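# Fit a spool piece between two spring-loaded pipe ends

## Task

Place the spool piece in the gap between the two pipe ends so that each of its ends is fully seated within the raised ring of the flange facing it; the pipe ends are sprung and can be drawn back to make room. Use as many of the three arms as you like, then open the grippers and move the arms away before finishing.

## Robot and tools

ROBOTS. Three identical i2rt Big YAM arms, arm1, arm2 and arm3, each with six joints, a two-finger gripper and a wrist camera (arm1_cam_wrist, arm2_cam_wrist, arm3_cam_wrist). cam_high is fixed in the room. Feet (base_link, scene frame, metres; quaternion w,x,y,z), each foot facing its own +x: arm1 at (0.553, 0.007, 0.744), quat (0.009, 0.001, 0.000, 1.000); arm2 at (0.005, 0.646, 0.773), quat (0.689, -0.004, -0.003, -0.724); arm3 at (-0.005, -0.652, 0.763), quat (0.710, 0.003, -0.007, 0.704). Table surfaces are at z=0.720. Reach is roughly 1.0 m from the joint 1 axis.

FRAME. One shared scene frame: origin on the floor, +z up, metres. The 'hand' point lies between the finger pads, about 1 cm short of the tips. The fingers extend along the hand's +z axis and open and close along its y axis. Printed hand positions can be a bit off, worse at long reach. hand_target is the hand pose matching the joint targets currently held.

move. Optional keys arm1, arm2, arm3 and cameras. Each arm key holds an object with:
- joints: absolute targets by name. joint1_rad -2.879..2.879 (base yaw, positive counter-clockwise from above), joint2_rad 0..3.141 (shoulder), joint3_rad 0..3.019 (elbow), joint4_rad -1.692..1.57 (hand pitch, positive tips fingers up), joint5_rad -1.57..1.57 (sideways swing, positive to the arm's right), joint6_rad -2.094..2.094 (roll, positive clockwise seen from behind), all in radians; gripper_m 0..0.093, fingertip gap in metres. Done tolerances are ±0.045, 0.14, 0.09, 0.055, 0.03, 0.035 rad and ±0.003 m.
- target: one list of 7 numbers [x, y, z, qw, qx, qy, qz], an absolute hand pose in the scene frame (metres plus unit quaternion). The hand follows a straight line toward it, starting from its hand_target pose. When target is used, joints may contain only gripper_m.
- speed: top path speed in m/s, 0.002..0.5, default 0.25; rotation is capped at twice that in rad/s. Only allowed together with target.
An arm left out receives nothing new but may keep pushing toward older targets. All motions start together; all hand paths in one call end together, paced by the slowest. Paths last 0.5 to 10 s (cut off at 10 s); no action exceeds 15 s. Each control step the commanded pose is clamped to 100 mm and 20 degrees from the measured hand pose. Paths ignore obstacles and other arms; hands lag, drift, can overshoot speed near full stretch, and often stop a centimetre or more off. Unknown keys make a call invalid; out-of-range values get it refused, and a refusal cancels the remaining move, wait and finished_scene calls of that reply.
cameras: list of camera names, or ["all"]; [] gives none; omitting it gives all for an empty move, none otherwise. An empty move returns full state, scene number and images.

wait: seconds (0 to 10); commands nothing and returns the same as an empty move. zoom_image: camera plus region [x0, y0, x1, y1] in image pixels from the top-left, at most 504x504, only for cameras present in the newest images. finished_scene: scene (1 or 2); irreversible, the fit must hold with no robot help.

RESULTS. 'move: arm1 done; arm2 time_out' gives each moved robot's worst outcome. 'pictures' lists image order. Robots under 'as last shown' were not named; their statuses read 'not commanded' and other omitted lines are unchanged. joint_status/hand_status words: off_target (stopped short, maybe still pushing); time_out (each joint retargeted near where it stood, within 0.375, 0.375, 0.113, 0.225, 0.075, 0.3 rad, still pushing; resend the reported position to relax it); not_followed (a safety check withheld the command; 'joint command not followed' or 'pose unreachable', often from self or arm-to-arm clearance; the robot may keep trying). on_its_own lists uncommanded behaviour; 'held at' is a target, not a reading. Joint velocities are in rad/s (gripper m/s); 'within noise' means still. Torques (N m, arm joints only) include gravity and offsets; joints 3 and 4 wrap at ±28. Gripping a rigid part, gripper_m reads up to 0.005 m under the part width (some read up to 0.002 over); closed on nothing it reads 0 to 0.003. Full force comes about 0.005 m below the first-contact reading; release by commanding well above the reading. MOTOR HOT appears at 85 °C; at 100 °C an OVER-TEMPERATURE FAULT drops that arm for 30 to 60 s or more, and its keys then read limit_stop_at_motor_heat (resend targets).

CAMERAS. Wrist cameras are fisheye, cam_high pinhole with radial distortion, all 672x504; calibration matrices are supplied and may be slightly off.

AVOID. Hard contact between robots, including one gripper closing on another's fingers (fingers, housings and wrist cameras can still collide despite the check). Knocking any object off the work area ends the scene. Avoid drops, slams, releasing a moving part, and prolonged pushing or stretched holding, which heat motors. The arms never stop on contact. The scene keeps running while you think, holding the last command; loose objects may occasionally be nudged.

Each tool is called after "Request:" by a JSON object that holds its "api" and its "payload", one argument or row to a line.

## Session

Request:
{"api": "move", "payload": {

}}

Scene clock: 0.00 s.
Joint torques (N m): no reading
Heat: arm1: hottest joint3_rad 28 °C; arm2: hottest joint3_rad 30 °C; arm3: hottest joint3_rad 29 °C.
Joint velocities: within noise
arm1.joint_positions: joint1_rad=+0.419 joint2_rad=+0.534 joint3_rad=+1.395 joint4_rad=-1.256 joint5_rad=+0.223 joint6_rad=+0.204 gripper_m=+0.09396
arm1.joint_status: not commanded
arm1.hand: x=+0.3532 y=-0.0359 z=+1.3232 quat_wxyz=(+0.076, +0.828, +0.020, -0.555) (m; scene frame)
arm1.hand_target: x=+0.3567 y=-0.0345 z=+1.3345 quat_wxyz=(+0.080, +0.821, +0.018, -0.565) (m; scene frame)
arm1.hand_status: not commanded
arm2.joint_positions: joint1_rad=+0.351 joint2_rad=+0.452 joint3_rad=+1.418 joint4_rad=-1.270 joint5_rad=+0.094 joint6_rad=+0.375 gripper_m=+0.09396
arm2.joint_status: not commanded
arm2.hand: x=+0.0383 y=+0.4927 z=+1.3724 quat_wxyz=(-0.519, -0.606, -0.527, +0.293) (m; scene frame)
arm2.hand_target: x=+0.0371 y=+0.4967 z=+1.3808 quat_wxyz=(-0.527, -0.601, -0.522, +0.297) (m; scene frame)
arm2.hand_status: not commanded
arm3.joint_positions: joint1_rad=+0.391 joint2_rad=+0.617 joint3_rad=+1.399 joint4_rad=-1.139 joint5_rad=-0.163 joint6_rad=-0.394 gripper_m=+0.09396
arm3.joint_status: not commanded
arm3.hand: x=-0.1279 y=-0.4365 z=+1.3542 quat_wxyz=(-0.363, +0.772, -0.270, -0.446) (m; scene frame)
arm3.hand_target: x=-0.1266 y=-0.4401 z=+1.3645 quat_wxyz=(-0.370, +0.766, -0.267, -0.453) (m; scene frame)
arm3.hand_status: not commanded
pictures: arm1_cam_wrist, arm2_cam_wrist, arm3_cam_wrist, cam_high
camera_calibration:
arm1_cam_wrist: T_world_to_cam=[[-0.122328, 0.986715, -0.106906, 0.221681], [0.842271, 0.0462315, -0.537069, 0.419899], [-0.524992, -0.155742, -0.836737, 1.41197], [0, 0, 0, 1]] pos_world=[0.414722, -0.0182453, 1.43066]
arm2_cam_wrist: T_world_to_cam=[[-0.940803, -0.0907662, -0.326576, 0.531253], [0.113518, 0.823468, -0.555891, 0.358123], [0.319381, -0.560056, -0.764417, 1.43364], [0, 0, 0, 1]] pos_world=[0.00127298, 0.556237, 1.46847]
arm3_cam_wrist: T_world_to_cam=[[0.742047, 0.589259, 0.319594, -0.0806775], [0.656294, -0.541496, -0.525414, 0.564678], [-0.136546, 0.599629, -0.788543, 1.43612], [0, 0, 0, 1]] pos_world=[-0.114632, -0.507829, 1.45492]

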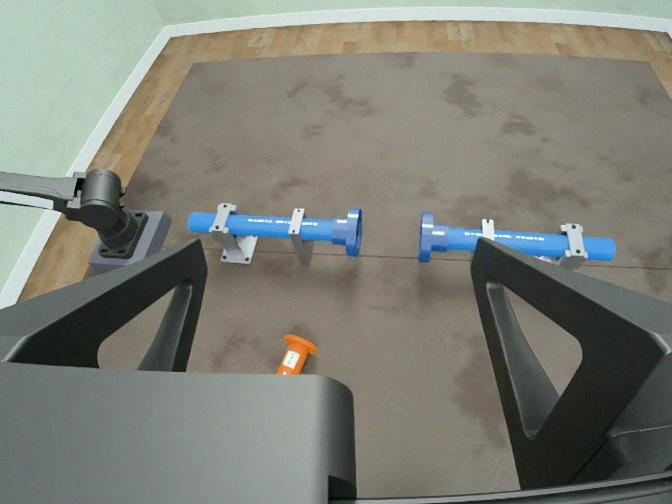

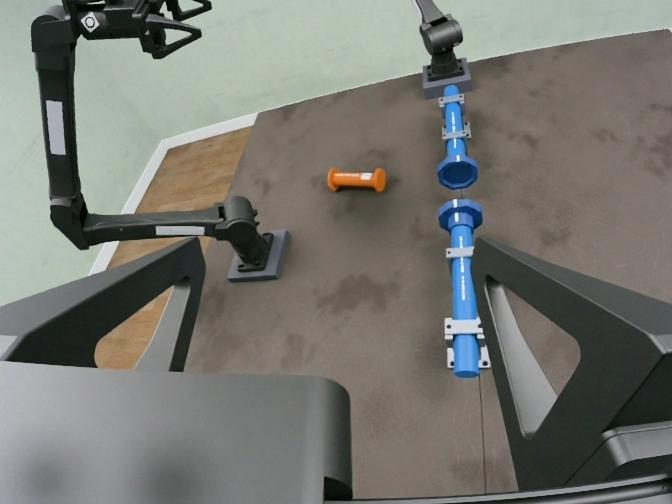

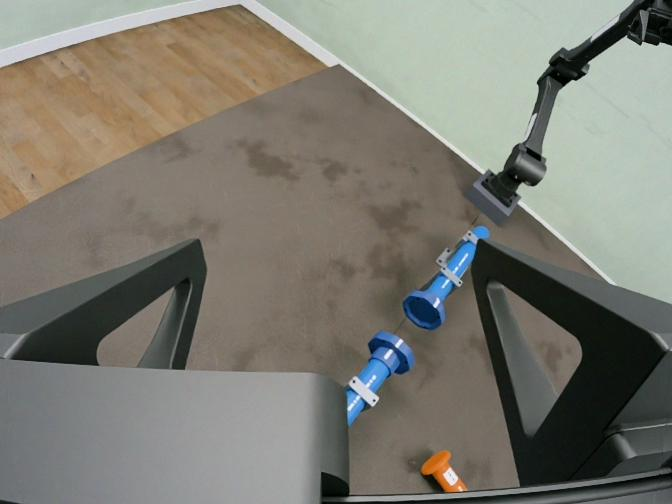

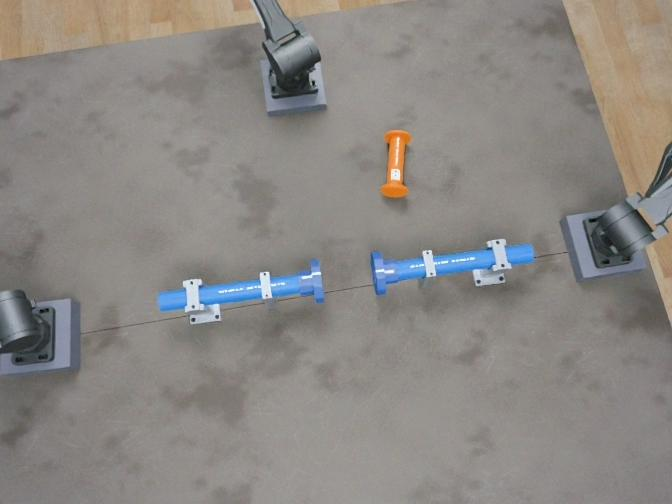

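Request:
{"api": "zoom_image", "payload": {
  "camera": "cam_high",
  "region": [290, 240, 410, 310]
}}

Request:
{"api": "zoom_image", "payload": {
  "camera": "cam_high",
  "region": [365, 120, 425, 205]
}}

Request:
{"api": "zoom_image", "payload": {
  "camera": "cam_high",
  "region": [150, 255, 310, 335]
}}

Request:
{"api": "zoom_image", "payload": {
  "camera": "cam_high",
  "region": [380, 225, 540, 305]
}}

Scaled by 4.200 from the camera's 672x504 image, which has a finer 960x720 frame.

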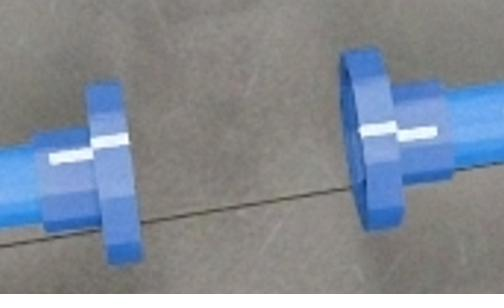

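Scaled by 5.929 from the camera's 672x504 image, which has a finer 960x720 frame.

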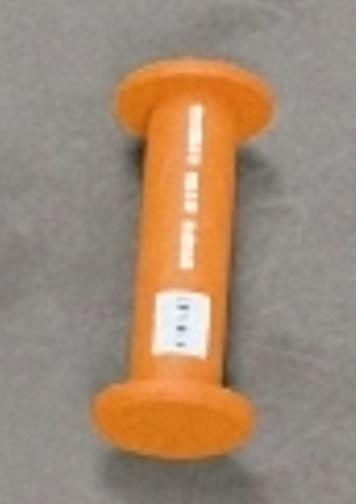

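Scaled by 3.150 from the camera's 672x504 image, which has a finer 960x720 frame.

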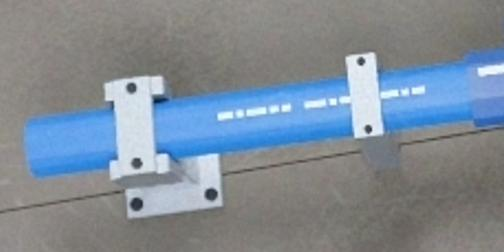

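Scaled by 3.150 from the camera's 672x504 image, which has a finer 960x720 frame.

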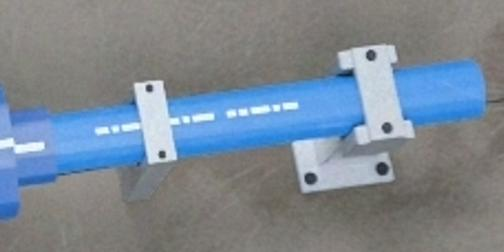

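Request:
{"api": "move", "payload": {
  "arm1": {"target":[0.278,-0.202,0.92,0,0.9925,-0.1219,0],"speed":0.25},
  "arm2": {"target":[0.004,0.22,0.97,0,0.7199,0.6940,0],"speed":0.25},
  "arm3": {"target":[-0.016,-0.33,0.97,0,0.6984,-0.7157,0],"speed":0.25},
  "cameras": ["all"]
}}

Scene clock: 95.40 s.
Joint torques (N m): arm1=[-1.32 -7.3 8.64 1.03 -0.02 0.28] | arm2=[2.2 -9.52 12.96 0.1 0.19 0] | arm3=[-2.26 -4.54 9.18 0.69 0.04 0.07]
Heat: arm1: hottest joint3_rad 34 °C; arm2: hottest joint3_rad 36 °C; arm3: hottest joint3_rad 34 °C.
move: arm1 done; arm2 off_target; arm3 done
Joint velocities: within noise
arm1.joint_positions: joint1_rad=+0.677 joint2_rad=+1.272 joint3_rad=+1.023 joint4_rad=-1.343 joint5_rad=+0.001 joint6_rad=+0.879 gripper_m=+0.09396
arm1.joint_status: not commanded
arm1.hand: x=+0.2840 y=-0.2003 z=+0.9177 quat_wxyz=(-0.008, +0.994, -0.110, +0.006) (m; scene frame)
arm1.hand_target: x=+0.2781 y=-0.2019 z=+0.9201 quat_wxyz=(+0.000, +0.993, -0.122, +0.000) (m; scene frame)
arm1.hand_status: done (0.007 m and 1.7 deg from the pose sent, 0.442 m and 69.9 deg at the start)
arm2.joint_positions: joint1_rad=+0.033 joint2_rad=+1.470 joint3_rad=+1.230 joint4_rad=-1.373 joint5_rad=-0.005 joint6_rad=+0.044 gripper_m=+0.09396
arm2.joint_status: not commanded
arm2.hand: x=-0.0010 y=+0.2360 z=+0.9552 quat_wxyz=(+0.010, -0.728, -0.685, -0.012) (m; scene frame)
arm2.hand_target: x=+0.0041 y=+0.2208 z=+0.9700 quat_wxyz=(+0.000, -0.720, -0.694, +0.000) (m; scene frame)
arm2.hand_status: off_target (0.022 m and 2.3 deg from the pose sent, 0.487 m and 73.4 deg at the start)
arm3.joint_positions: joint1_rad=+0.055 joint2_rad=+1.199 joint3_rad=+1.049 joint4_rad=-1.425 joint5_rad=-0.009 joint6_rad=+0.042 gripper_m=+0.09395
arm3.joint_status: not commanded
arm3.hand: x=-0.0220 y=-0.3309 z=+0.9726 quat_wxyz=(-0.002, +0.708, -0.706, -0.004) (m; scene frame)
arm3.hand_target: x=-0.0161 y=-0.3301 z=+0.9701 quat_wxyz=(+0.000, +0.699, -0.716, +0.000) (m; scene frame)
arm3.hand_status: done (0.007 m and 1.7 deg from the pose sent, 0.414 m and 85.9 deg at the start)
pictures: arm1_cam_wrist, arm2_cam_wrist, arm3_cam_wrist, cam_high
camera_calibration:
arm1_cam_wrist: T_world_to_cam=[[0.220041, 0.97544, 0.00996234, 0.125333], [0.788892, -0.183948, 0.586355, -0.793855], [0.573786, -0.121163, -0.809993, 0.680998], [0, 0, 0, 1]] pos_world=[0.20794, -0.185771, 1.01584]
arm2_cam_wrist: T_world_to_cam=[[-0.997753, 0.0669872, -0.00100553, -0.0135874], [0.0521597, 0.786147, 0.615835, -0.768431], [0.0420435, 0.614399, -0.787875, 0.728532], [0, 0, 0, 1]] pos_world=[-0.00410578, 0.157401, 1.0472]
arm3_cam_wrist: T_world_to_cam=[[0.999995, 0.00271256, -0.00169369, 0.0245346], [0.00319357, -0.819535, 0.57302, -0.822789], [0.000166312, -0.573022, -0.81954, 0.731468], [0, 0, 0, 1]] pos_world=[-0.0220285, -0.255224, 1.07098]

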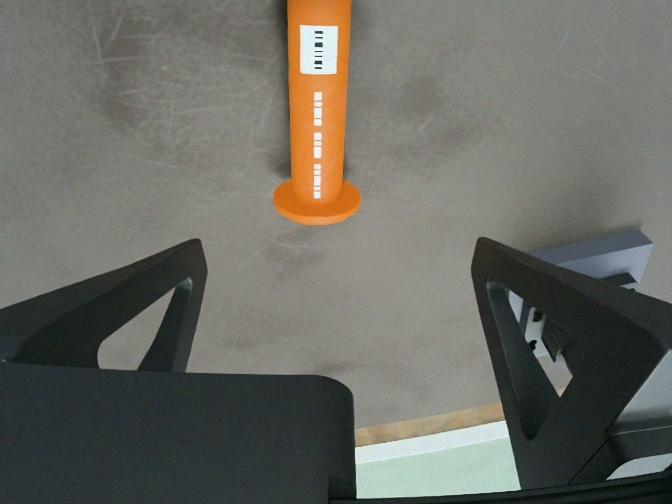

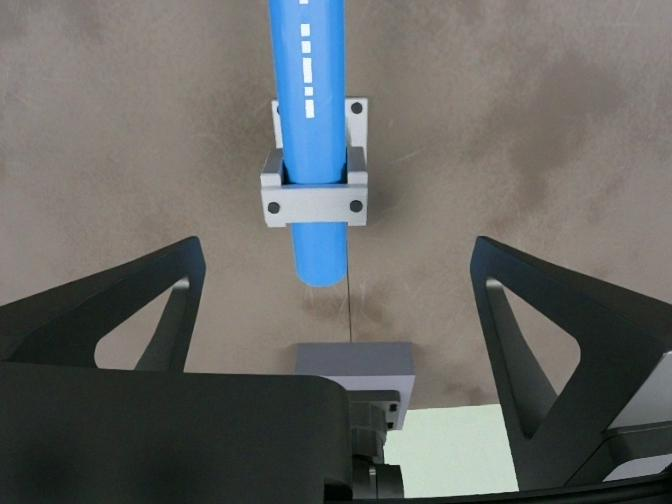

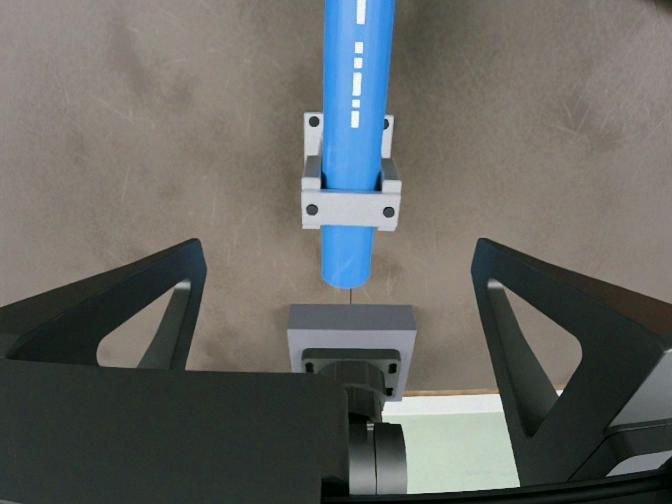

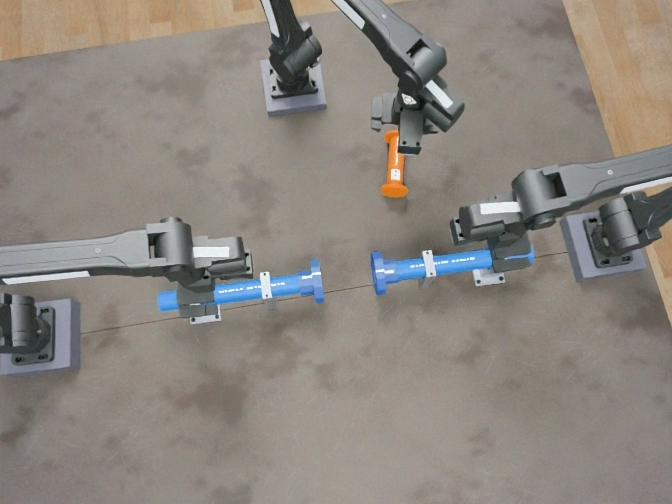

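Request:
{"api": "move", "payload": {
  "arm1": {"target":[0.276,-0.217,0.84,0,0.9905,-0.1375,0],"speed":0.15},
  "arm2": {"target":[0.0145,0.201,0.88,0,0.7218,0.6921,0],"speed":0.15},
  "arm3": {"target":[-0.0105,-0.309,0.88,0,0.6972,-0.7169,0],"speed":0.15},
  "cameras": ["all"]
}}

Scene clock: 130.73 s.
Joint torques (N m): arm1=[-0.15 -7.65 7.71 1.07 0 0.28] | arm2=[2.2 -10.58 7.92 0.84 0.19 0.15] | arm3=[-2.32 -5.83 8.43 1.09 -0.04 -0.04]
Heat: arm1: hottest joint3_rad 35 °C; arm2: hottest joint3_rad 40 °C; arm3: hottest joint3_rad 37 °C.
move: arm1 done; arm2 done; arm3 done
Joint velocities: within noise
arm1.joint_positions: joint1_rad=+0.692 joint2_rad=+1.375 joint3_rad=+0.903 joint4_rad=-1.111 joint5_rad=+0.001 joint6_rad=+0.941 gripper_m=+0.09396
arm1.joint_status: not commanded
arm1.hand: x=+0.2779 y=-0.2119 z=+0.8408 quat_wxyz=(-0.004, +0.991, -0.133, +0.003) (m; scene frame)
arm1.hand_target: x=+0.2760 y=-0.2169 z=+0.8400 quat_wxyz=(+0.000, +0.991, -0.137, +0.000) (m; scene frame)
arm1.hand_status: done (0.006 m and 0.8 deg from the pose sent, 0.080 m and 3.3 deg at the start)
arm2.joint_positions: joint1_rad=+0.057 joint2_rad=+1.588 joint3_rad=+1.175 joint4_rad=-1.162 joint5_rad=-0.005 joint6_rad=+0.054 gripper_m=+0.09396
arm2.joint_status: not commanded
arm2.hand: x=+0.0088 y=+0.2020 z=+0.8868 quat_wxyz=(-0.004, -0.723, -0.691, +0.001) (m; scene frame)
arm2.hand_target: x=+0.0144 y=+0.2012 z=+0.8801 quat_wxyz=(+0.000, -0.722, -0.692, +0.000) (m; scene frame)
arm2.hand_status: done (0.009 m and 0.5 deg from the pose sent, 0.084 m and 2.1 deg at the start)
arm3.joint_positions: joint1_rad=+0.040 joint2_rad=+1.321 joint3_rad=+0.914 joint4_rad=-1.171 joint5_rad=-0.009 joint6_rad=+0.042 gripper_m=+0.09395
arm3.joint_status: not commanded
arm3.hand: x=-0.0171 y=-0.3106 z=+0.8849 quat_wxyz=(-0.001, +0.703, -0.711, -0.003) (m; scene frame)
arm3.hand_target: x=-0.0106 y=-0.3092 z=+0.8800 quat_wxyz=(+0.000, +0.697, -0.717, +0.000) (m; scene frame)
arm3.hand_status: done (0.008 m and 1.0 deg from the pose sent, 0.096 m and 1.9 deg at the start)
pictures: arm1_cam_wrist, arm2_cam_wrist, arm3_cam_wrist, cam_high
camera_calibration:
arm1_cam_wrist: T_world_to_cam=[[0.264841, 0.964287, 0.00303302, 0.12977], [0.783806, -0.217102, 0.58182, -0.747848], [0.5617, -0.151712, -0.813312, 0.620576], [0, 0, 0, 1]] pos_world=[0.203222, -0.193345, 0.939442]
arm2_cam_wrist: T_world_to_cam=[[-0.998583, 0.0531405, -0.00275722, 0.00283648], [0.0414843, 0.809906, 0.585091, -0.677466], [0.0333251, 0.584148, -0.810963, 0.721728], [0, 0, 0, 1]] pos_world=[0.00688502, 0.126937, 0.981682]
arm3_cam_wrist: T_world_to_cam=[[0.999919, -0.012637, -0.00176879, 0.0147941], [-0.00931729, -0.817785, 0.575448, -0.757818], [-0.00871845, -0.575385, -0.817836, 0.668802], [0, 0, 0, 1]] pos_world=[-0.0160228, -0.234727, 0.983082]

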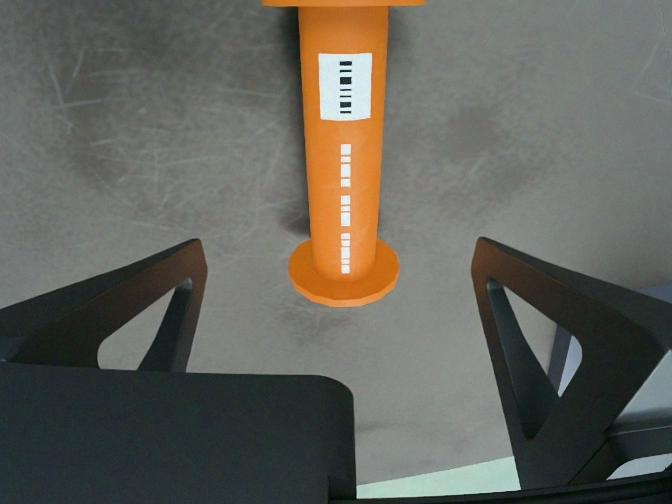

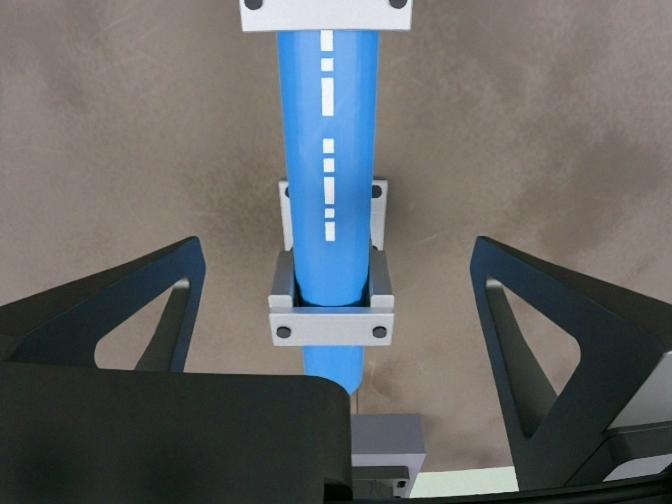

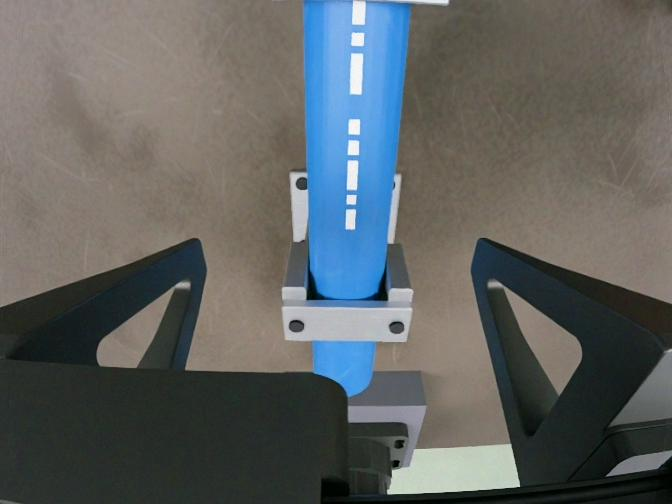

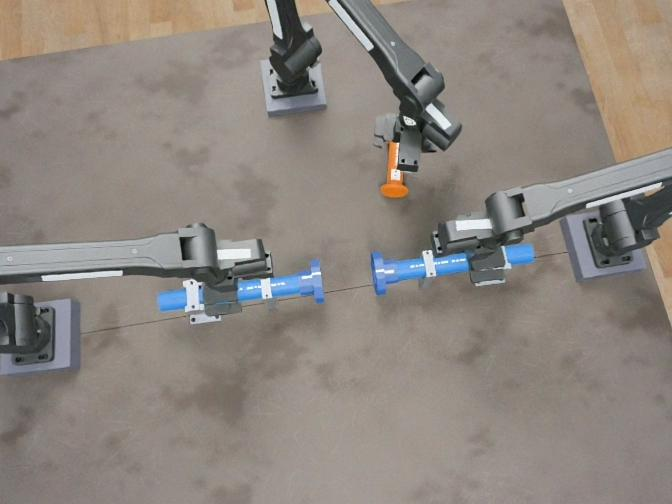

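Request:
{"api": "move", "payload": {
  "arm1": {"target":[0.277,-0.2165,0.755,0,0.9905,-0.1375,0],"speed":0.12},
  "arm2": {"target":[0.0180,0.201,0.805,0,0.7200,0.6940,0],"speed":0.12},
  "arm3": {"target":[-0.0060,-0.308,0.805,0,0.6915,-0.7224,0],"speed":0.12},
  "cameras": ["all"]
}}

Scene clock: 149.60 s.
Joint torques (N m): arm1=[-0.09 -8.29 6.39 1.06 0.01 0.28] | arm2=[2.2 -10.81 6.97 0.8 0.19 0.16] | arm3=[-2.67 -5.83 7.04 1.14 0.06 0.02]
Heat: arm1: hottest joint3_rad 36 °C; arm2: hottest joint3_rad 39 °C; arm3: hottest joint3_rad 37 °C.
move: arm1 done; arm2 off_target; arm3 done
Joint velocities: within noise
arm1.joint_positions: joint1_rad=+0.692 joint2_rad=+1.519 joint3_rad=+0.787 joint4_rad=-0.850 joint5_rad=+0.001 joint6_rad=+0.942 gripper_m=+0.09396
arm1.joint_status: not commanded
arm1.hand: x=+0.2781 y=-0.2115 z=+0.7565 quat_wxyz=(-0.004, +0.991, -0.134, +0.002) (m; scene frame)
arm1.hand_target: x=+0.2770 y=-0.2164 z=+0.7550 quat_wxyz=(+0.000, +0.990, -0.138, +0.000) (m; scene frame)
arm1.hand_status: done (0.005 m and 0.7 deg from the pose sent, 0.086 m and 0.8 deg at the start)
arm2.joint_positions: joint1_rad=+0.065 joint2_rad=+1.684 joint3_rad=+1.079 joint4_rad=-0.964 joint5_rad=-0.005 joint6_rad=+0.057 gripper_m=+0.09396
arm2.joint_status: not commanded
arm2.hand: x=+0.0121 y=+0.1995 z=+0.8140 quat_wxyz=(-0.006, -0.722, -0.692, +0.003) (m; scene frame)
arm2.hand_target: x=+0.0179 y=+0.2012 z=+0.8051 quat_wxyz=(+0.000, -0.720, -0.694, +0.000) (m; scene frame)
arm2.hand_status: off_target (0.011 m and 0.8 deg from the pose sent, 0.082 m and 0.7 deg at the start)
arm3.joint_positions: joint1_rad=+0.029 joint2_rad=+1.435 joint3_rad=+0.802 joint4_rad=-0.942 joint5_rad=-0.009 joint6_rad=+0.042 gripper_m=+0.09395
arm3.joint_status: not commanded
arm3.hand: x=-0.0127 y=-0.3077 z=+0.8108 quat_wxyz=(-0.003, +0.699, -0.715, -0.004) (m; scene frame)
arm3.hand_target: x=-0.0061 y=-0.3081 z=+0.8052 quat_wxyz=(+0.000, +0.692, -0.722, +0.000) (m; scene frame)
arm3.hand_status: done (0.009 m and 1.3 deg from the pose sent, 0.081 m and 1.9 deg at the start)
pictures: arm1_cam_wrist, arm2_cam_wrist, arm3_cam_wrist, cam_high
camera_calibration:
arm1_cam_wrist: T_world_to_cam=[[0.266393, 0.963863, 0.00177857, 0.13011], [0.784171, -0.217802, 0.581067, -0.69863], [0.560456, -0.153398, -0.813854, 0.552339], [0, 0, 0, 1]] pos_world=[0.203623, -0.192843, 0.855243]
arm2_cam_wrist: T_world_to_cam=[[-0.998816, 0.0485475, -0.00299624, 0.00712928], [0.0377939, 0.813397, 0.580479, -0.629834], [0.0306179, 0.579679, -0.81427, 0.667656], [0, 0, 0, 1]] pos_world=[0.0104824, 0.124933, 0.909279]
arm3_cam_wrist: T_world_to_cam=[[0.999711, -0.0240031, -0.0016552, 0.00664866], [-0.0187263, -0.819437, 0.572864, -0.711313], [-0.0151069, -0.572667, -0.819649, 0.612197], [0, 0, 0, 1]] pos_world=[-0.0107186, -0.232131, 0.909283]

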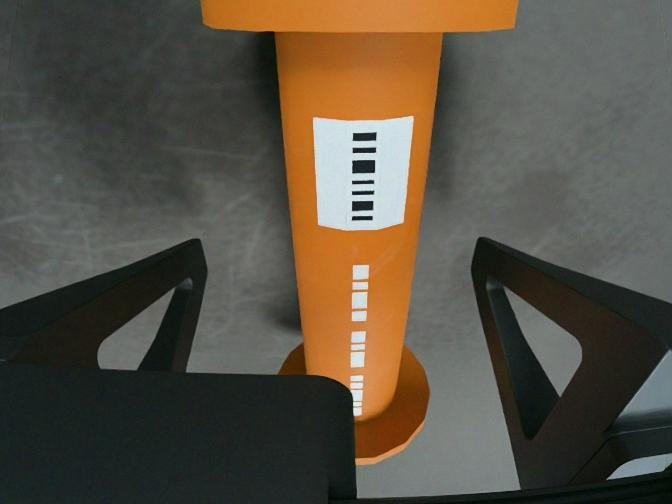

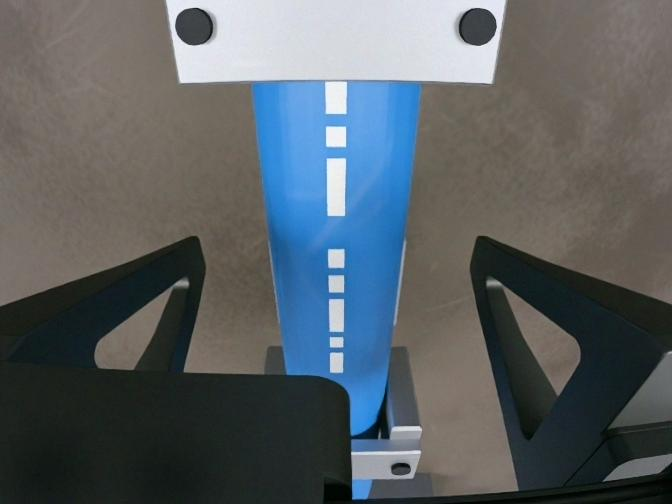

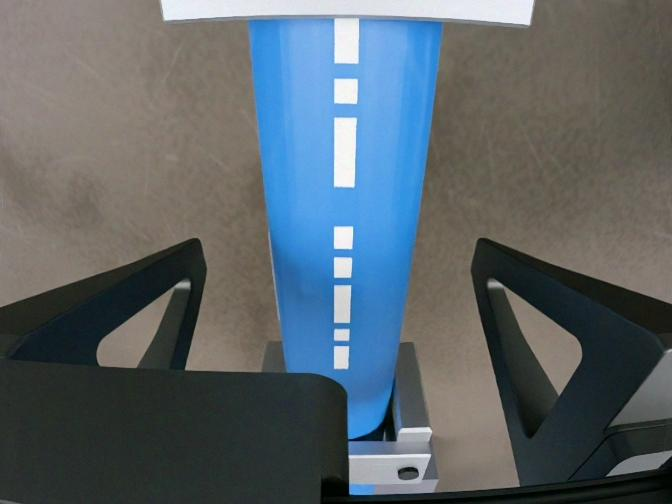

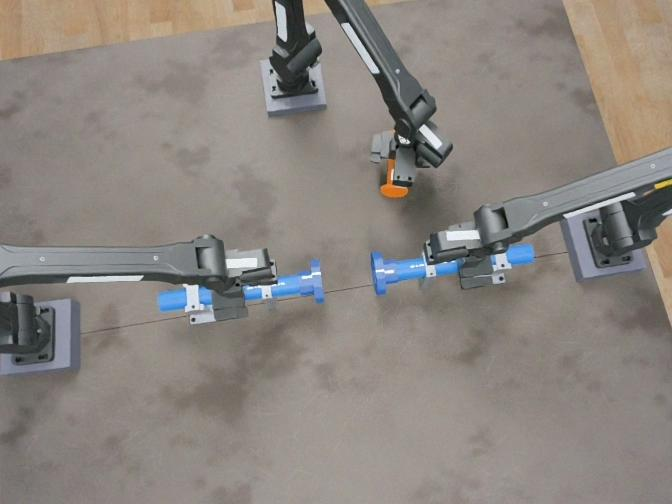

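Request:
{"api": "move", "payload": {
  "arm1": {"target":[0.279,-0.2110,0.751,0,0.9905,-0.1375,0],"speed":0.06},
  "arm2": {"joints":{"gripper_m":0.02}},
  "arm3": {"joints":{"gripper_m":0.02}},
  "cameras": ["arm1_cam_wrist"]
}}

Scene clock: 158.10 s.
Joint torques (N m): arm1=[-0.79 -8.35 6.15 1.01 0.01 0.18] | arm2=[2.14 -10.87 6.98 0.83 0.17 0.16] | arm3=[-1.96 -6.01 7.45 0.96 -0.08 0.01]
Heat: arm1: hottest joint3_rad 36 °C; arm2: hottest joint3_rad 38 °C; arm3: hottest joint3_rad 37 °C.
move: arm1 done; arm2 off_target; arm3 off_target
Joint velocities: within noise
arm1.joint_positions: joint1_rad=+0.693 joint2_rad=+1.519 joint3_rad=+0.772 joint4_rad=-0.836 joint5_rad=+0.001 joint6_rad=+0.942 gripper_m=+0.09396
arm1.joint_status: not commanded
arm1.hand: x=+0.2813 y=-0.2091 z=+0.7522 quat_wxyz=(-0.004, +0.991, -0.134, +0.003) (m; scene frame)
arm1.hand_target: x=+0.2790 y=-0.2110 z=+0.7510 quat_wxyz=(+0.000, +0.991, -0.137, +0.000) (m; scene frame)
arm1.hand_status: done (0.003 m and 0.7 deg from the pose sent, 0.006 m and 0.7 deg at the start)
arm2.joint_positions: joint1_rad=+0.065 joint2_rad=+1.684 joint3_rad=+1.079 joint4_rad=-0.964 joint5_rad=-0.005 joint6_rad=+0.057 gripper_m=+0.03991
arm2.joint_status: gripper_m off_target (ended at +0.03994, target +0.02000)
arm2.hand: x=+0.0122 y=+0.1994 z=+0.8140 quat_wxyz=(-0.006, -0.722, -0.692, +0.003) (m; scene frame)
arm2.hand_target: x=+0.0178 y=+0.2012 z=+0.8051 quat_wxyz=(+0.000, -0.720, -0.694, +0.000) (m; scene frame)
arm2.hand_status: not commanded
arm3.joint_positions: joint1_rad=+0.028 joint2_rad=+1.435 joint3_rad=+0.802 joint4_rad=-0.941 joint5_rad=-0.007 joint6_rad=+0.042 gripper_m=+0.03857
arm3.joint_status: gripper_m off_target (ended at +0.03860, target +0.02000)
arm3.hand: x=-0.0121 y=-0.3076 z=+0.8108 quat_wxyz=(-0.003, +0.699, -0.716, -0.004) (m; scene frame)
arm3.hand_target: x=-0.0061 y=-0.3081 z=+0.8052 quat_wxyz=(+0.000, +0.692, -0.722, +0.000) (m; scene frame)
arm3.hand_status: not commanded
pictures: arm1_cam_wrist
camera_calibration:
arm1_cam_wrist: T_world_to_cam=[[0.265946, 0.963986, 0.00213721, 0.126763], [0.784079, -0.217601, 0.581266, -0.69823], [0.560797, -0.152909, -0.813711, 0.547315], [0, 0, 0, 1]] pos_world=[0.206822, -0.190444, 0.850943]

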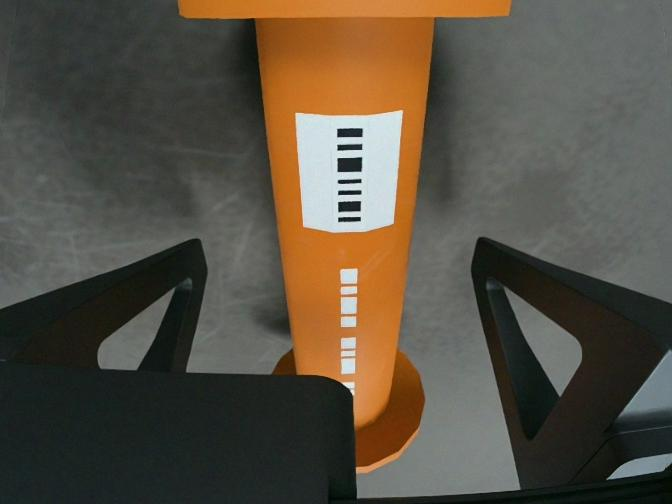

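Request:
{"api": "move", "payload": {
  "arm1": {"joints":{"gripper_m":0.02}},
  "cameras": ["arm1_cam_wrist"]
}}

Request:
{"api": "move", "payload": {
  "arm1": {"target":[0.26,-0.20,0.95,0,0.9905,-0.1375,0],"speed":0.15},
  "cameras": ["cam_high","arm1_cam_wrist"]
}}

Scene clock: 174.97 s.
Joint torques (N m): arm1=[-0.79 -8.35 6.17 1.01 0.02 0.18] | arm2=[2.26 -10.87 6.97 0.81 0.17 0.15] | arm3=[-2.55 -6.95 7.28 0.79 -0.05 0.07]
Heat: arm1: hottest joint3_rad 35 °C; arm2: hottest joint3_rad 37 °C; arm3: hottest joint3_rad 37 °C.
move: arm1 off_target
Joint velocities: within noise
arm1.joint_positions: joint1_rad=+0.693 joint2_rad=+1.519 joint3_rad=+0.771 joint4_rad=-0.834 joint5_rad=+0.000 joint6_rad=+0.942 gripper_m=+0.03605
arm1.joint_status: gripper_m off_target (ended at +0.03608, target +0.02000)
arm1.hand: x=+0.2814 y=-0.2091 z=+0.7520 quat_wxyz=(-0.004, +0.991, -0.134, +0.003) (m; scene frame)
arm1.hand_target: x=+0.2791 y=-0.2110 z=+0.7510 quat_wxyz=(+0.000, +0.991, -0.137, +0.000) (m; scene frame)
arm1.hand_status: not commanded
arm2, arm3: as last shown
pictures: arm1_cam_wrist
camera_calibration:
arm1_cam_wrist: T_world_to_cam=[[0.266007, 0.96397, 0.00155567, 0.127119], [0.784137, -0.21732, 0.581293, -0.698093], [0.560687, -0.153408, -0.813693, 0.546943], [0, 0, 0, 1]] pos_world=[0.206922, -0.190343, 0.850643]

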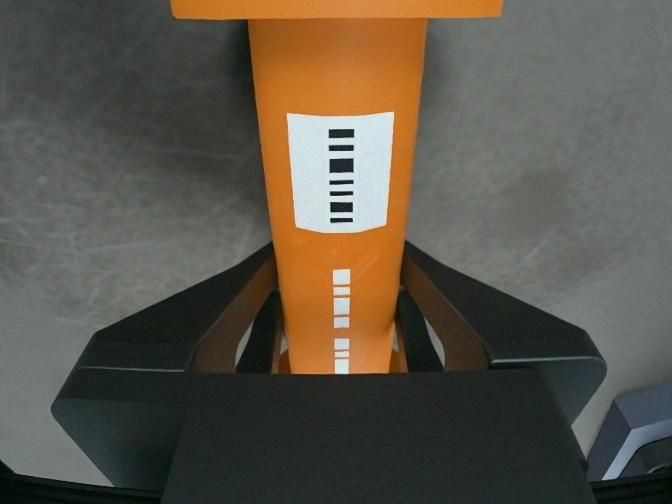

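Scene clock: 177.07 s.
Joint torques (N m): arm1=[-1.44 -8.76 12.56 -0.18 0.06 -0.07] | arm2=[2.14 -10.93 6.97 0.81 0.17 0.16] | arm3=[-1.85 -6.53 7.31 0.92 -0.13 -0.03]
Heat: arm1: hottest joint3_rad 35 °C; arm2: hottest joint3_rad 37 °C; arm3: hottest joint3_rad 37 °C.
move: arm1 off_target
Joint velocities: within noise
arm1.joint_positions: joint1_rad=+0.642 joint2_rad=+1.303 joint3_rad=+1.065 joint4_rad=-1.395 joint5_rad=+0.000 joint6_rad=+0.908 gripper_m=+0.03605
arm1.joint_status: not commanded
arm1.hand: x=+0.2748 y=-0.1926 z=+0.9234 quat_wxyz=(-0.021, +0.989, -0.141, +0.021) (m; scene frame)
arm1.hand_target: x=+0.2610 y=-0.1993 z=+0.9498 quat_wxyz=(+0.000, +0.990, -0.138, +0.000) (m; scene frame)
arm1.hand_status: off_target (0.031 m and 3.5 deg from the pose sent, 0.199 m and 0.7 deg at the start)
arm2, arm3: as last shown
pictures: arm1_cam_wrist, cam_high
camera_calibration:
arm1_cam_wrist: T_world_to_cam=[[0.280144, 0.959031, 0.042181, 0.0703361], [0.755429, -0.247356, 0.606747, -0.810367], [0.592322, -0.138112, -0.793775, 0.668432], [0, 0, 0, 1]] pos_world=[0.196544, -0.175585, 1.01931]

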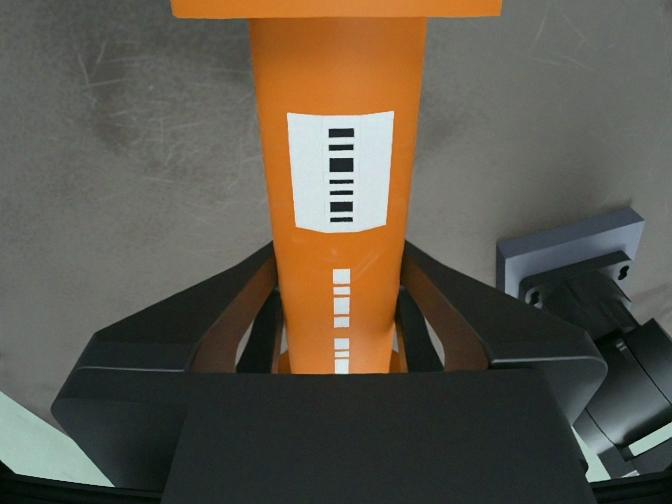

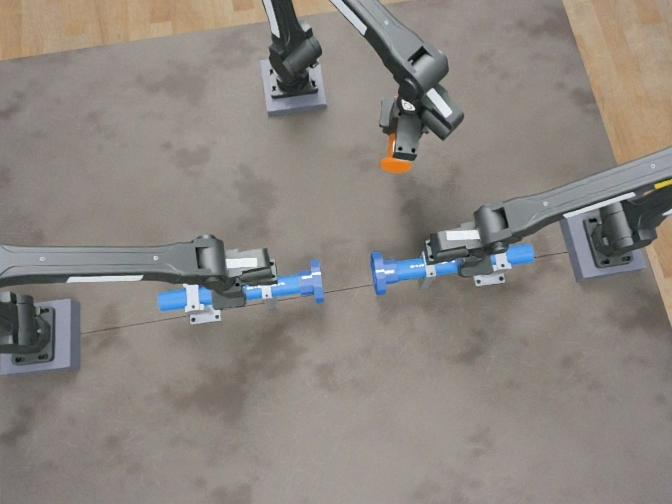

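Request:
{"api": "move", "payload": {
  "arm1": {"target":[-0.008,-0.022,0.955,0,0.7102,0.7040,0],"speed":0.25},
  "arm2": {"target":[0.0223,0.32,0.805,0,0.7200,0.6940,0],"speed":0.05},
  "arm3": {"target":[-0.0088,-0.39,0.805,0,0.6915,-0.7224,0],"speed":0.05},
  "cameras": ["cam_high","arm1_cam_wrist","arm2_cam_wrist","arm3_cam_wrist"]
}}

Scene clock: 195.80 s.
Joint torques (N m): arm1=[-0.97 -15.56 12.96 -0.17 -0.18 -0.09] | arm2=[2.78 -14.04 -0.06 -3.49 -0.08 0.21] | arm3=[-1.55 -8.7 2.32 -2.04 0.01 0.07]
Heat: arm1: hottest joint3_rad 39 °C; arm2: hottest joint3_rad 36 °C; arm3: hottest joint3_rad 36 °C.
move: arm1 off_target; arm2 off_target; arm3 off_target
Joint velocities: within noise
arm1.joint_positions: joint1_rad=+0.076 joint2_rad=+1.820 joint3_rad=+1.686 joint4_rad=-1.491 joint5_rad=+0.004 joint6_rad=-1.493 gripper_m=+0.03603
arm1.joint_status: not commanded
arm1.hand: x=+0.0080 y=-0.0230 z=+0.9302 quat_wxyz=(+0.016, +0.714, +0.700, +0.021) (m; scene frame)
arm1.hand_target: x=-0.0066 y=-0.0220 z=+0.9552 quat_wxyz=(-0.001, +0.710, +0.704, +0.000) (m; scene frame)
arm1.hand_status: off_target (0.030 m and 3.0 deg from the pose sent, 0.332 m and 105.8 deg at the start)
arm2.joint_positions: joint1_rad=+0.076 joint2_rad=+1.503 joint3_rad=+0.843 joint4_rad=-0.770 joint5_rad=+0.003 joint6_rad=+0.068 gripper_m=+0.03991
arm2.joint_status: not commanded
arm2.hand: x=+0.0145 y=+0.2461 z=+0.8127 quat_wxyz=(-0.054, -0.720, -0.690, +0.053) (m; scene frame)
arm2.hand_target: x=+0.0202 y=+0.3122 z=+0.8018 quat_wxyz=(+0.000, -0.720, -0.694, +0.001) (m; scene frame)
arm2.hand_status: off_target (0.075 m and 8.7 deg from the pose sent, 0.121 m and 0.8 deg at the start)
arm3.joint_positions: joint1_rad=+0.028 joint2_rad=+1.296 joint3_rad=+0.664 joint4_rad=-0.851 joint5_rad=-0.009 joint6_rad=+0.048 gripper_m=+0.03857
arm3.joint_status: not commanded
arm3.hand: x=-0.0119 y=-0.3385 z=+0.8102 quat_wxyz=(-0.034, +0.696, -0.716, -0.038) (m; scene frame)
arm3.hand_target: x=-0.0093 y=-0.3852 z=+0.8019 quat_wxyz=(+0.000, +0.692, -0.722, +0.000) (m; scene frame)
arm3.hand_status: off_target (0.052 m and 5.9 deg from the pose sent, 0.083 m and 1.2 deg at the start)
pictures: arm1_cam_wrist, arm2_cam_wrist, arm3_cam_wrist, cam_high
camera_calibration:
arm1_cam_wrist: T_world_to_cam=[[-0.998113, 0.0212146, -0.0576163, 0.0635922], [-0.0164004, 0.812189, 0.583163, -0.518508], [0.0591669, 0.583008, -0.810309, 0.891565], [0, 0, 0, 1]] pos_world=[0.00221729, -0.100012, 1.02848]
arm2_cam_wrist: T_world_to_cam=[[-0.99878, 0.0490734, -0.00549203, 0.0091871], [0.0409971, 0.886077, 0.461721, -0.588581], [0.0275246, 0.460932, -0.887008, 0.72785], [0, 0, 0, 1]] pos_world=[0.0132723, 0.185588, 0.917419]
arm3_cam_wrist: T_world_to_cam=[[0.999544, -0.0294584, -0.00656584, 0.00729969], [-0.0223329, -0.868242, 0.495639, -0.690162], [-0.0203015, -0.495266, -0.868504, 0.659751], [0, 0, 0, 1]] pos_world=[-0.0093158, -0.27226, 0.915115]

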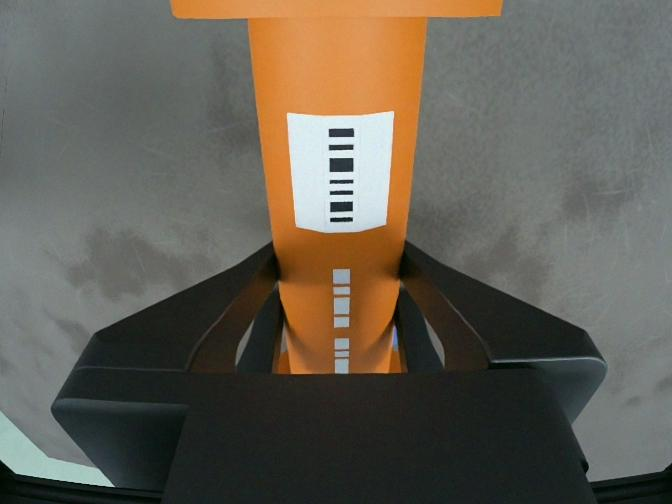

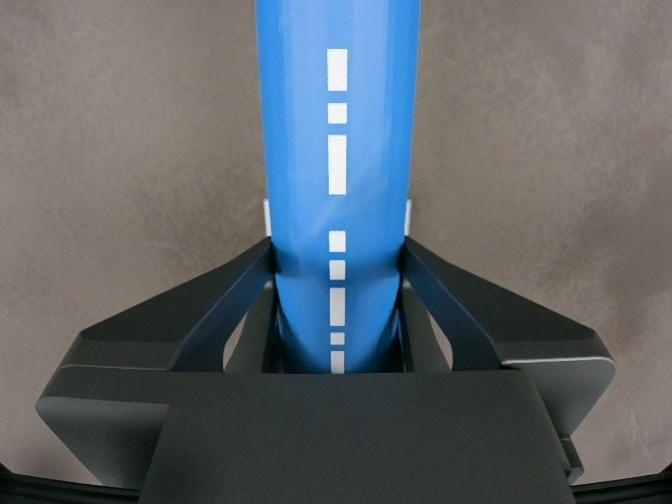

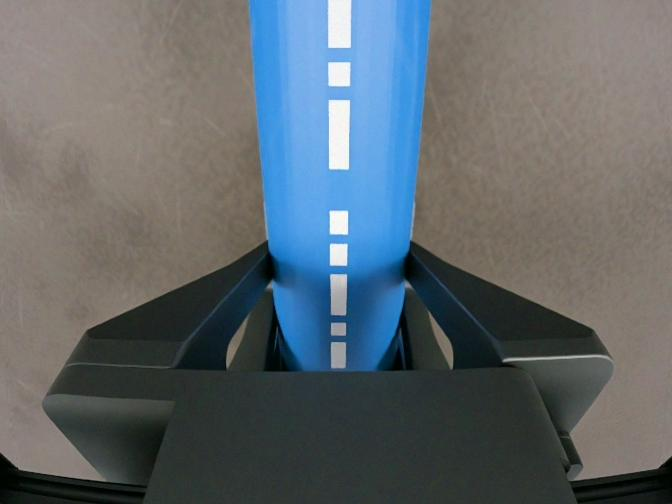

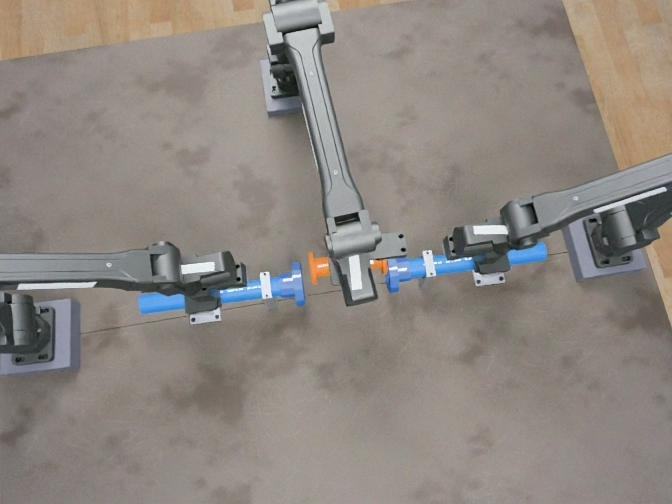

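Request:
{"api": "move", "payload": {
  "arm1": {"target":[-0.0055,-0.0205,0.838,0,0.7059,0.7083,0],"speed":0.12},
  "cameras": ["cam_high","arm1_cam_wrist"]
}}

Request:
{"api": "zoom_image", "payload": {
  "camera": "cam_high",
  "region": [280, 235, 410, 315]
}}

Request:
{"api": "zoom_image", "payload": {
  "camera": "cam_high",
  "region": [285, 245, 335, 311]
}}

Request:
{"api": "zoom_image", "payload": {
  "camera": "cam_high",
  "region": [365, 237, 415, 303]
}}

Scene clock: 210.00 s.
Joint torques (N m): arm1=[-1.26 -16.32 8.61 0.9 -0.18 -0.09] | arm2=[2.78 -13.98 -0.06 -3.48 -0.08 0.21] | arm3=[-0.5 -8.88 2.35 -1.94 0.01 0.04]
Heat: arm1: hottest joint3_rad 41 °C; arm2: hottest joint3_rad 35 °C; arm3: hottest joint3_rad 35 °C.
move: arm1 off_target
Joint velocities: within noise
arm1.joint_positions: joint1_rad=+0.076 joint2_rad=+1.890 joint3_rad=+1.512 joint4_rad=-1.230 joint5_rad=+0.004 joint6_rad=-1.508 gripper_m=+0.03603
arm1.joint_status: not commanded
arm1.hand: x=+0.0028 y=-0.0234 z=+0.8283 quat_wxyz=(+0.010, +0.709, +0.705, +0.014) (m; scene frame)
arm1.hand_target: x=-0.0053 y=-0.0205 z=+0.8381 quat_wxyz=(+0.000, +0.706, +0.708, +0.000) (m; scene frame)
arm1.hand_status: off_target (0.013 m and 2.0 deg from the pose sent, 0.093 m and 3.3 deg at the start)
arm2, arm3: as last shown
pictures: arm1_cam_wrist, cam_high
camera_calibration:
arm1_cam_wrist: T_world_to_cam=[[-0.9992, 0.00590623, -0.039544, 0.0372954], [-0.018234, 0.812878, 0.582148, -0.458044], [0.0355828, 0.582404, -0.81212, 0.811144], [0, 0, 0, 1]] pos_world=[0.0000508001, -0.100299, 0.926871]

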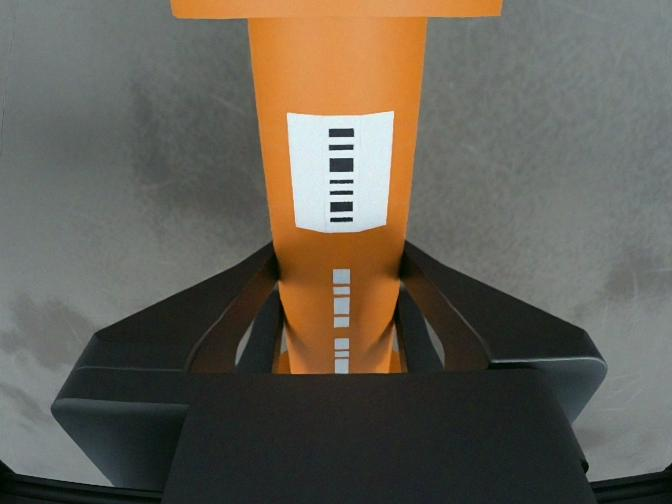

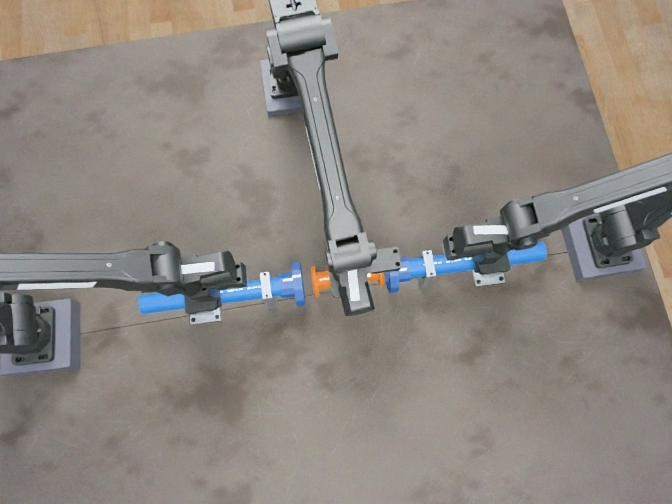

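Scaled by 3.877 from the camera's 672x504 image, which has a finer 960x720 frame.

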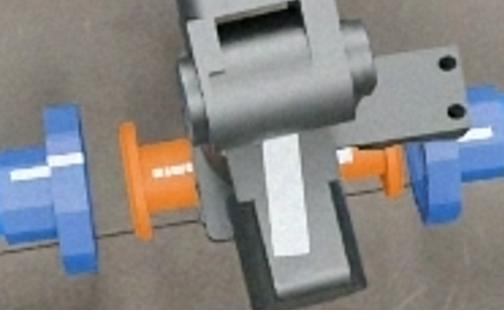

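Scaled by 7.636 from the camera's 672x504 image, which has a finer 960x720 frame.

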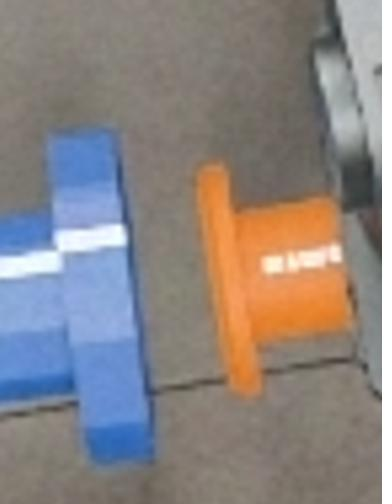

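Scaled by 7.636 from the camera's 672x504 image, which has a finer 960x720 frame.

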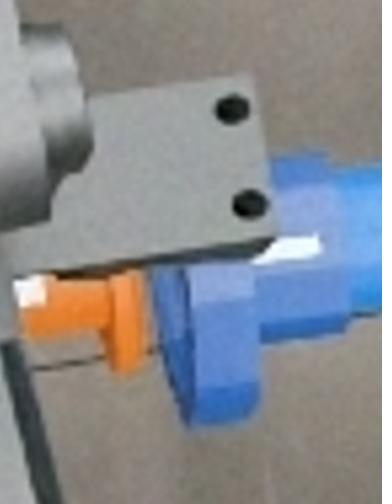

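Request:
{"api": "move", "payload": {
  "arm1": {"target":[-0.0076,-0.0200,0.8365,0,0.7120,0.7022,0],"speed":0.05},
  "arm2": {"target":[0.0210,0.285,0.805,0,0.7200,0.6940,0],"speed":0.06},
  "cameras": ["cam_high"]
}}

Request:
{"api": "zoom_image", "payload": {
  "camera": "cam_high",
  "region": [285, 245, 335, 311]
}}

Request:
{"api": "zoom_image", "payload": {
  "camera": "cam_high",
  "region": [365, 237, 415, 303]
}}

Scene clock: 222.43 s.
Joint torques (N m): arm1=[-1.26 -15.85 9.01 0.91 -0.18 0.1] | arm2=[2.37 -10.81 4.6 -3.51 -0.12 0.17] | arm3=[-0.85 -8.94 2.51 -1.88 0.02 0.03]
Heat: arm1: hottest joint3_rad 40 °C; arm2: hottest joint3_rad 34 °C; arm3: hottest joint3_rad 34 °C.
move: arm1 off_target; arm2 off_target
Joint velocities: within noise
arm1.joint_positions: joint1_rad=+0.076 joint2_rad=+1.890 joint3_rad=+1.512 joint4_rad=-1.230 joint5_rad=+0.004 joint6_rad=-1.508 gripper_m=+0.03603
arm1.joint_status: not commanded
arm1.hand: x=+0.0028 y=-0.0234 z=+0.8283 quat_wxyz=(+0.010, +0.709, +0.705, +0.014) (m; scene frame)
arm1.hand_target: x=-0.0074 y=-0.0201 z=+0.8367 quat_wxyz=(+0.000, +0.712, +0.702, +0.000) (m; scene frame)
arm1.hand_status: off_target (0.014 m and 2.0 deg from the pose sent, 0.014 m and 2.0 deg at the start)
arm2.joint_positions: joint1_rad=+0.076 joint2_rad=+1.524 joint3_rad=+0.873 joint4_rad=-0.786 joint5_rad=+0.003 joint6_rad=+0.068 gripper_m=+0.03991
arm2.joint_status: not commanded
arm2.hand: x=+0.0146 y=+0.2379 z=+0.8141 quat_wxyz=(-0.051, -0.720, -0.690, +0.050) (m; scene frame)
arm2.hand_target: x=+0.0199 y=+0.2819 z=+0.8054 quat_wxyz=(-0.001, -0.720, -0.694, +0.002) (m; scene frame)
arm2.hand_status: off_target (0.048 m and 8.3 deg from the pose sent, 0.040 m and 8.7 deg at the start)
arm3: as last shown
pictures: cam_high

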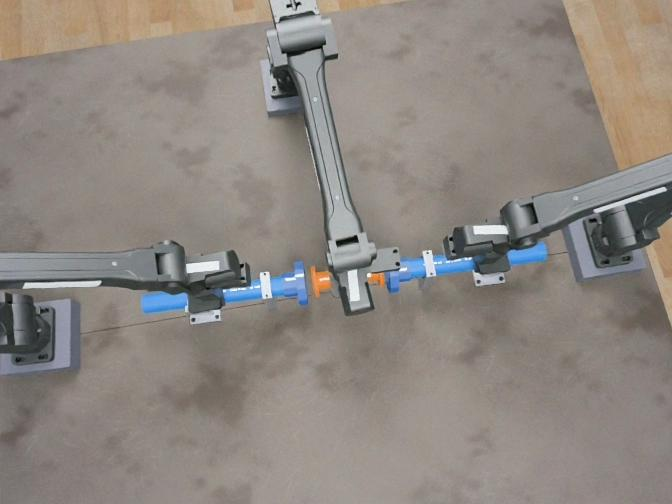

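Scaled by 7.636 from the camera's 672x504 image, which has a finer 960x720 frame.

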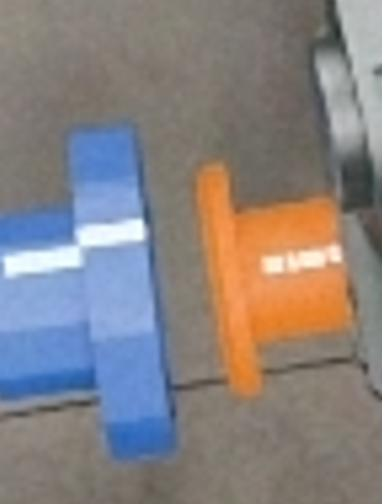

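Scaled by 7.636 from the camera's 672x504 image, which has a finer 960x720 frame.

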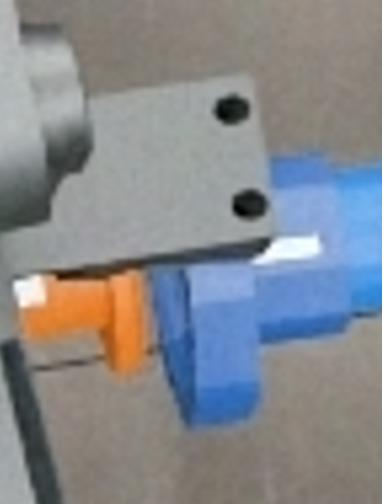

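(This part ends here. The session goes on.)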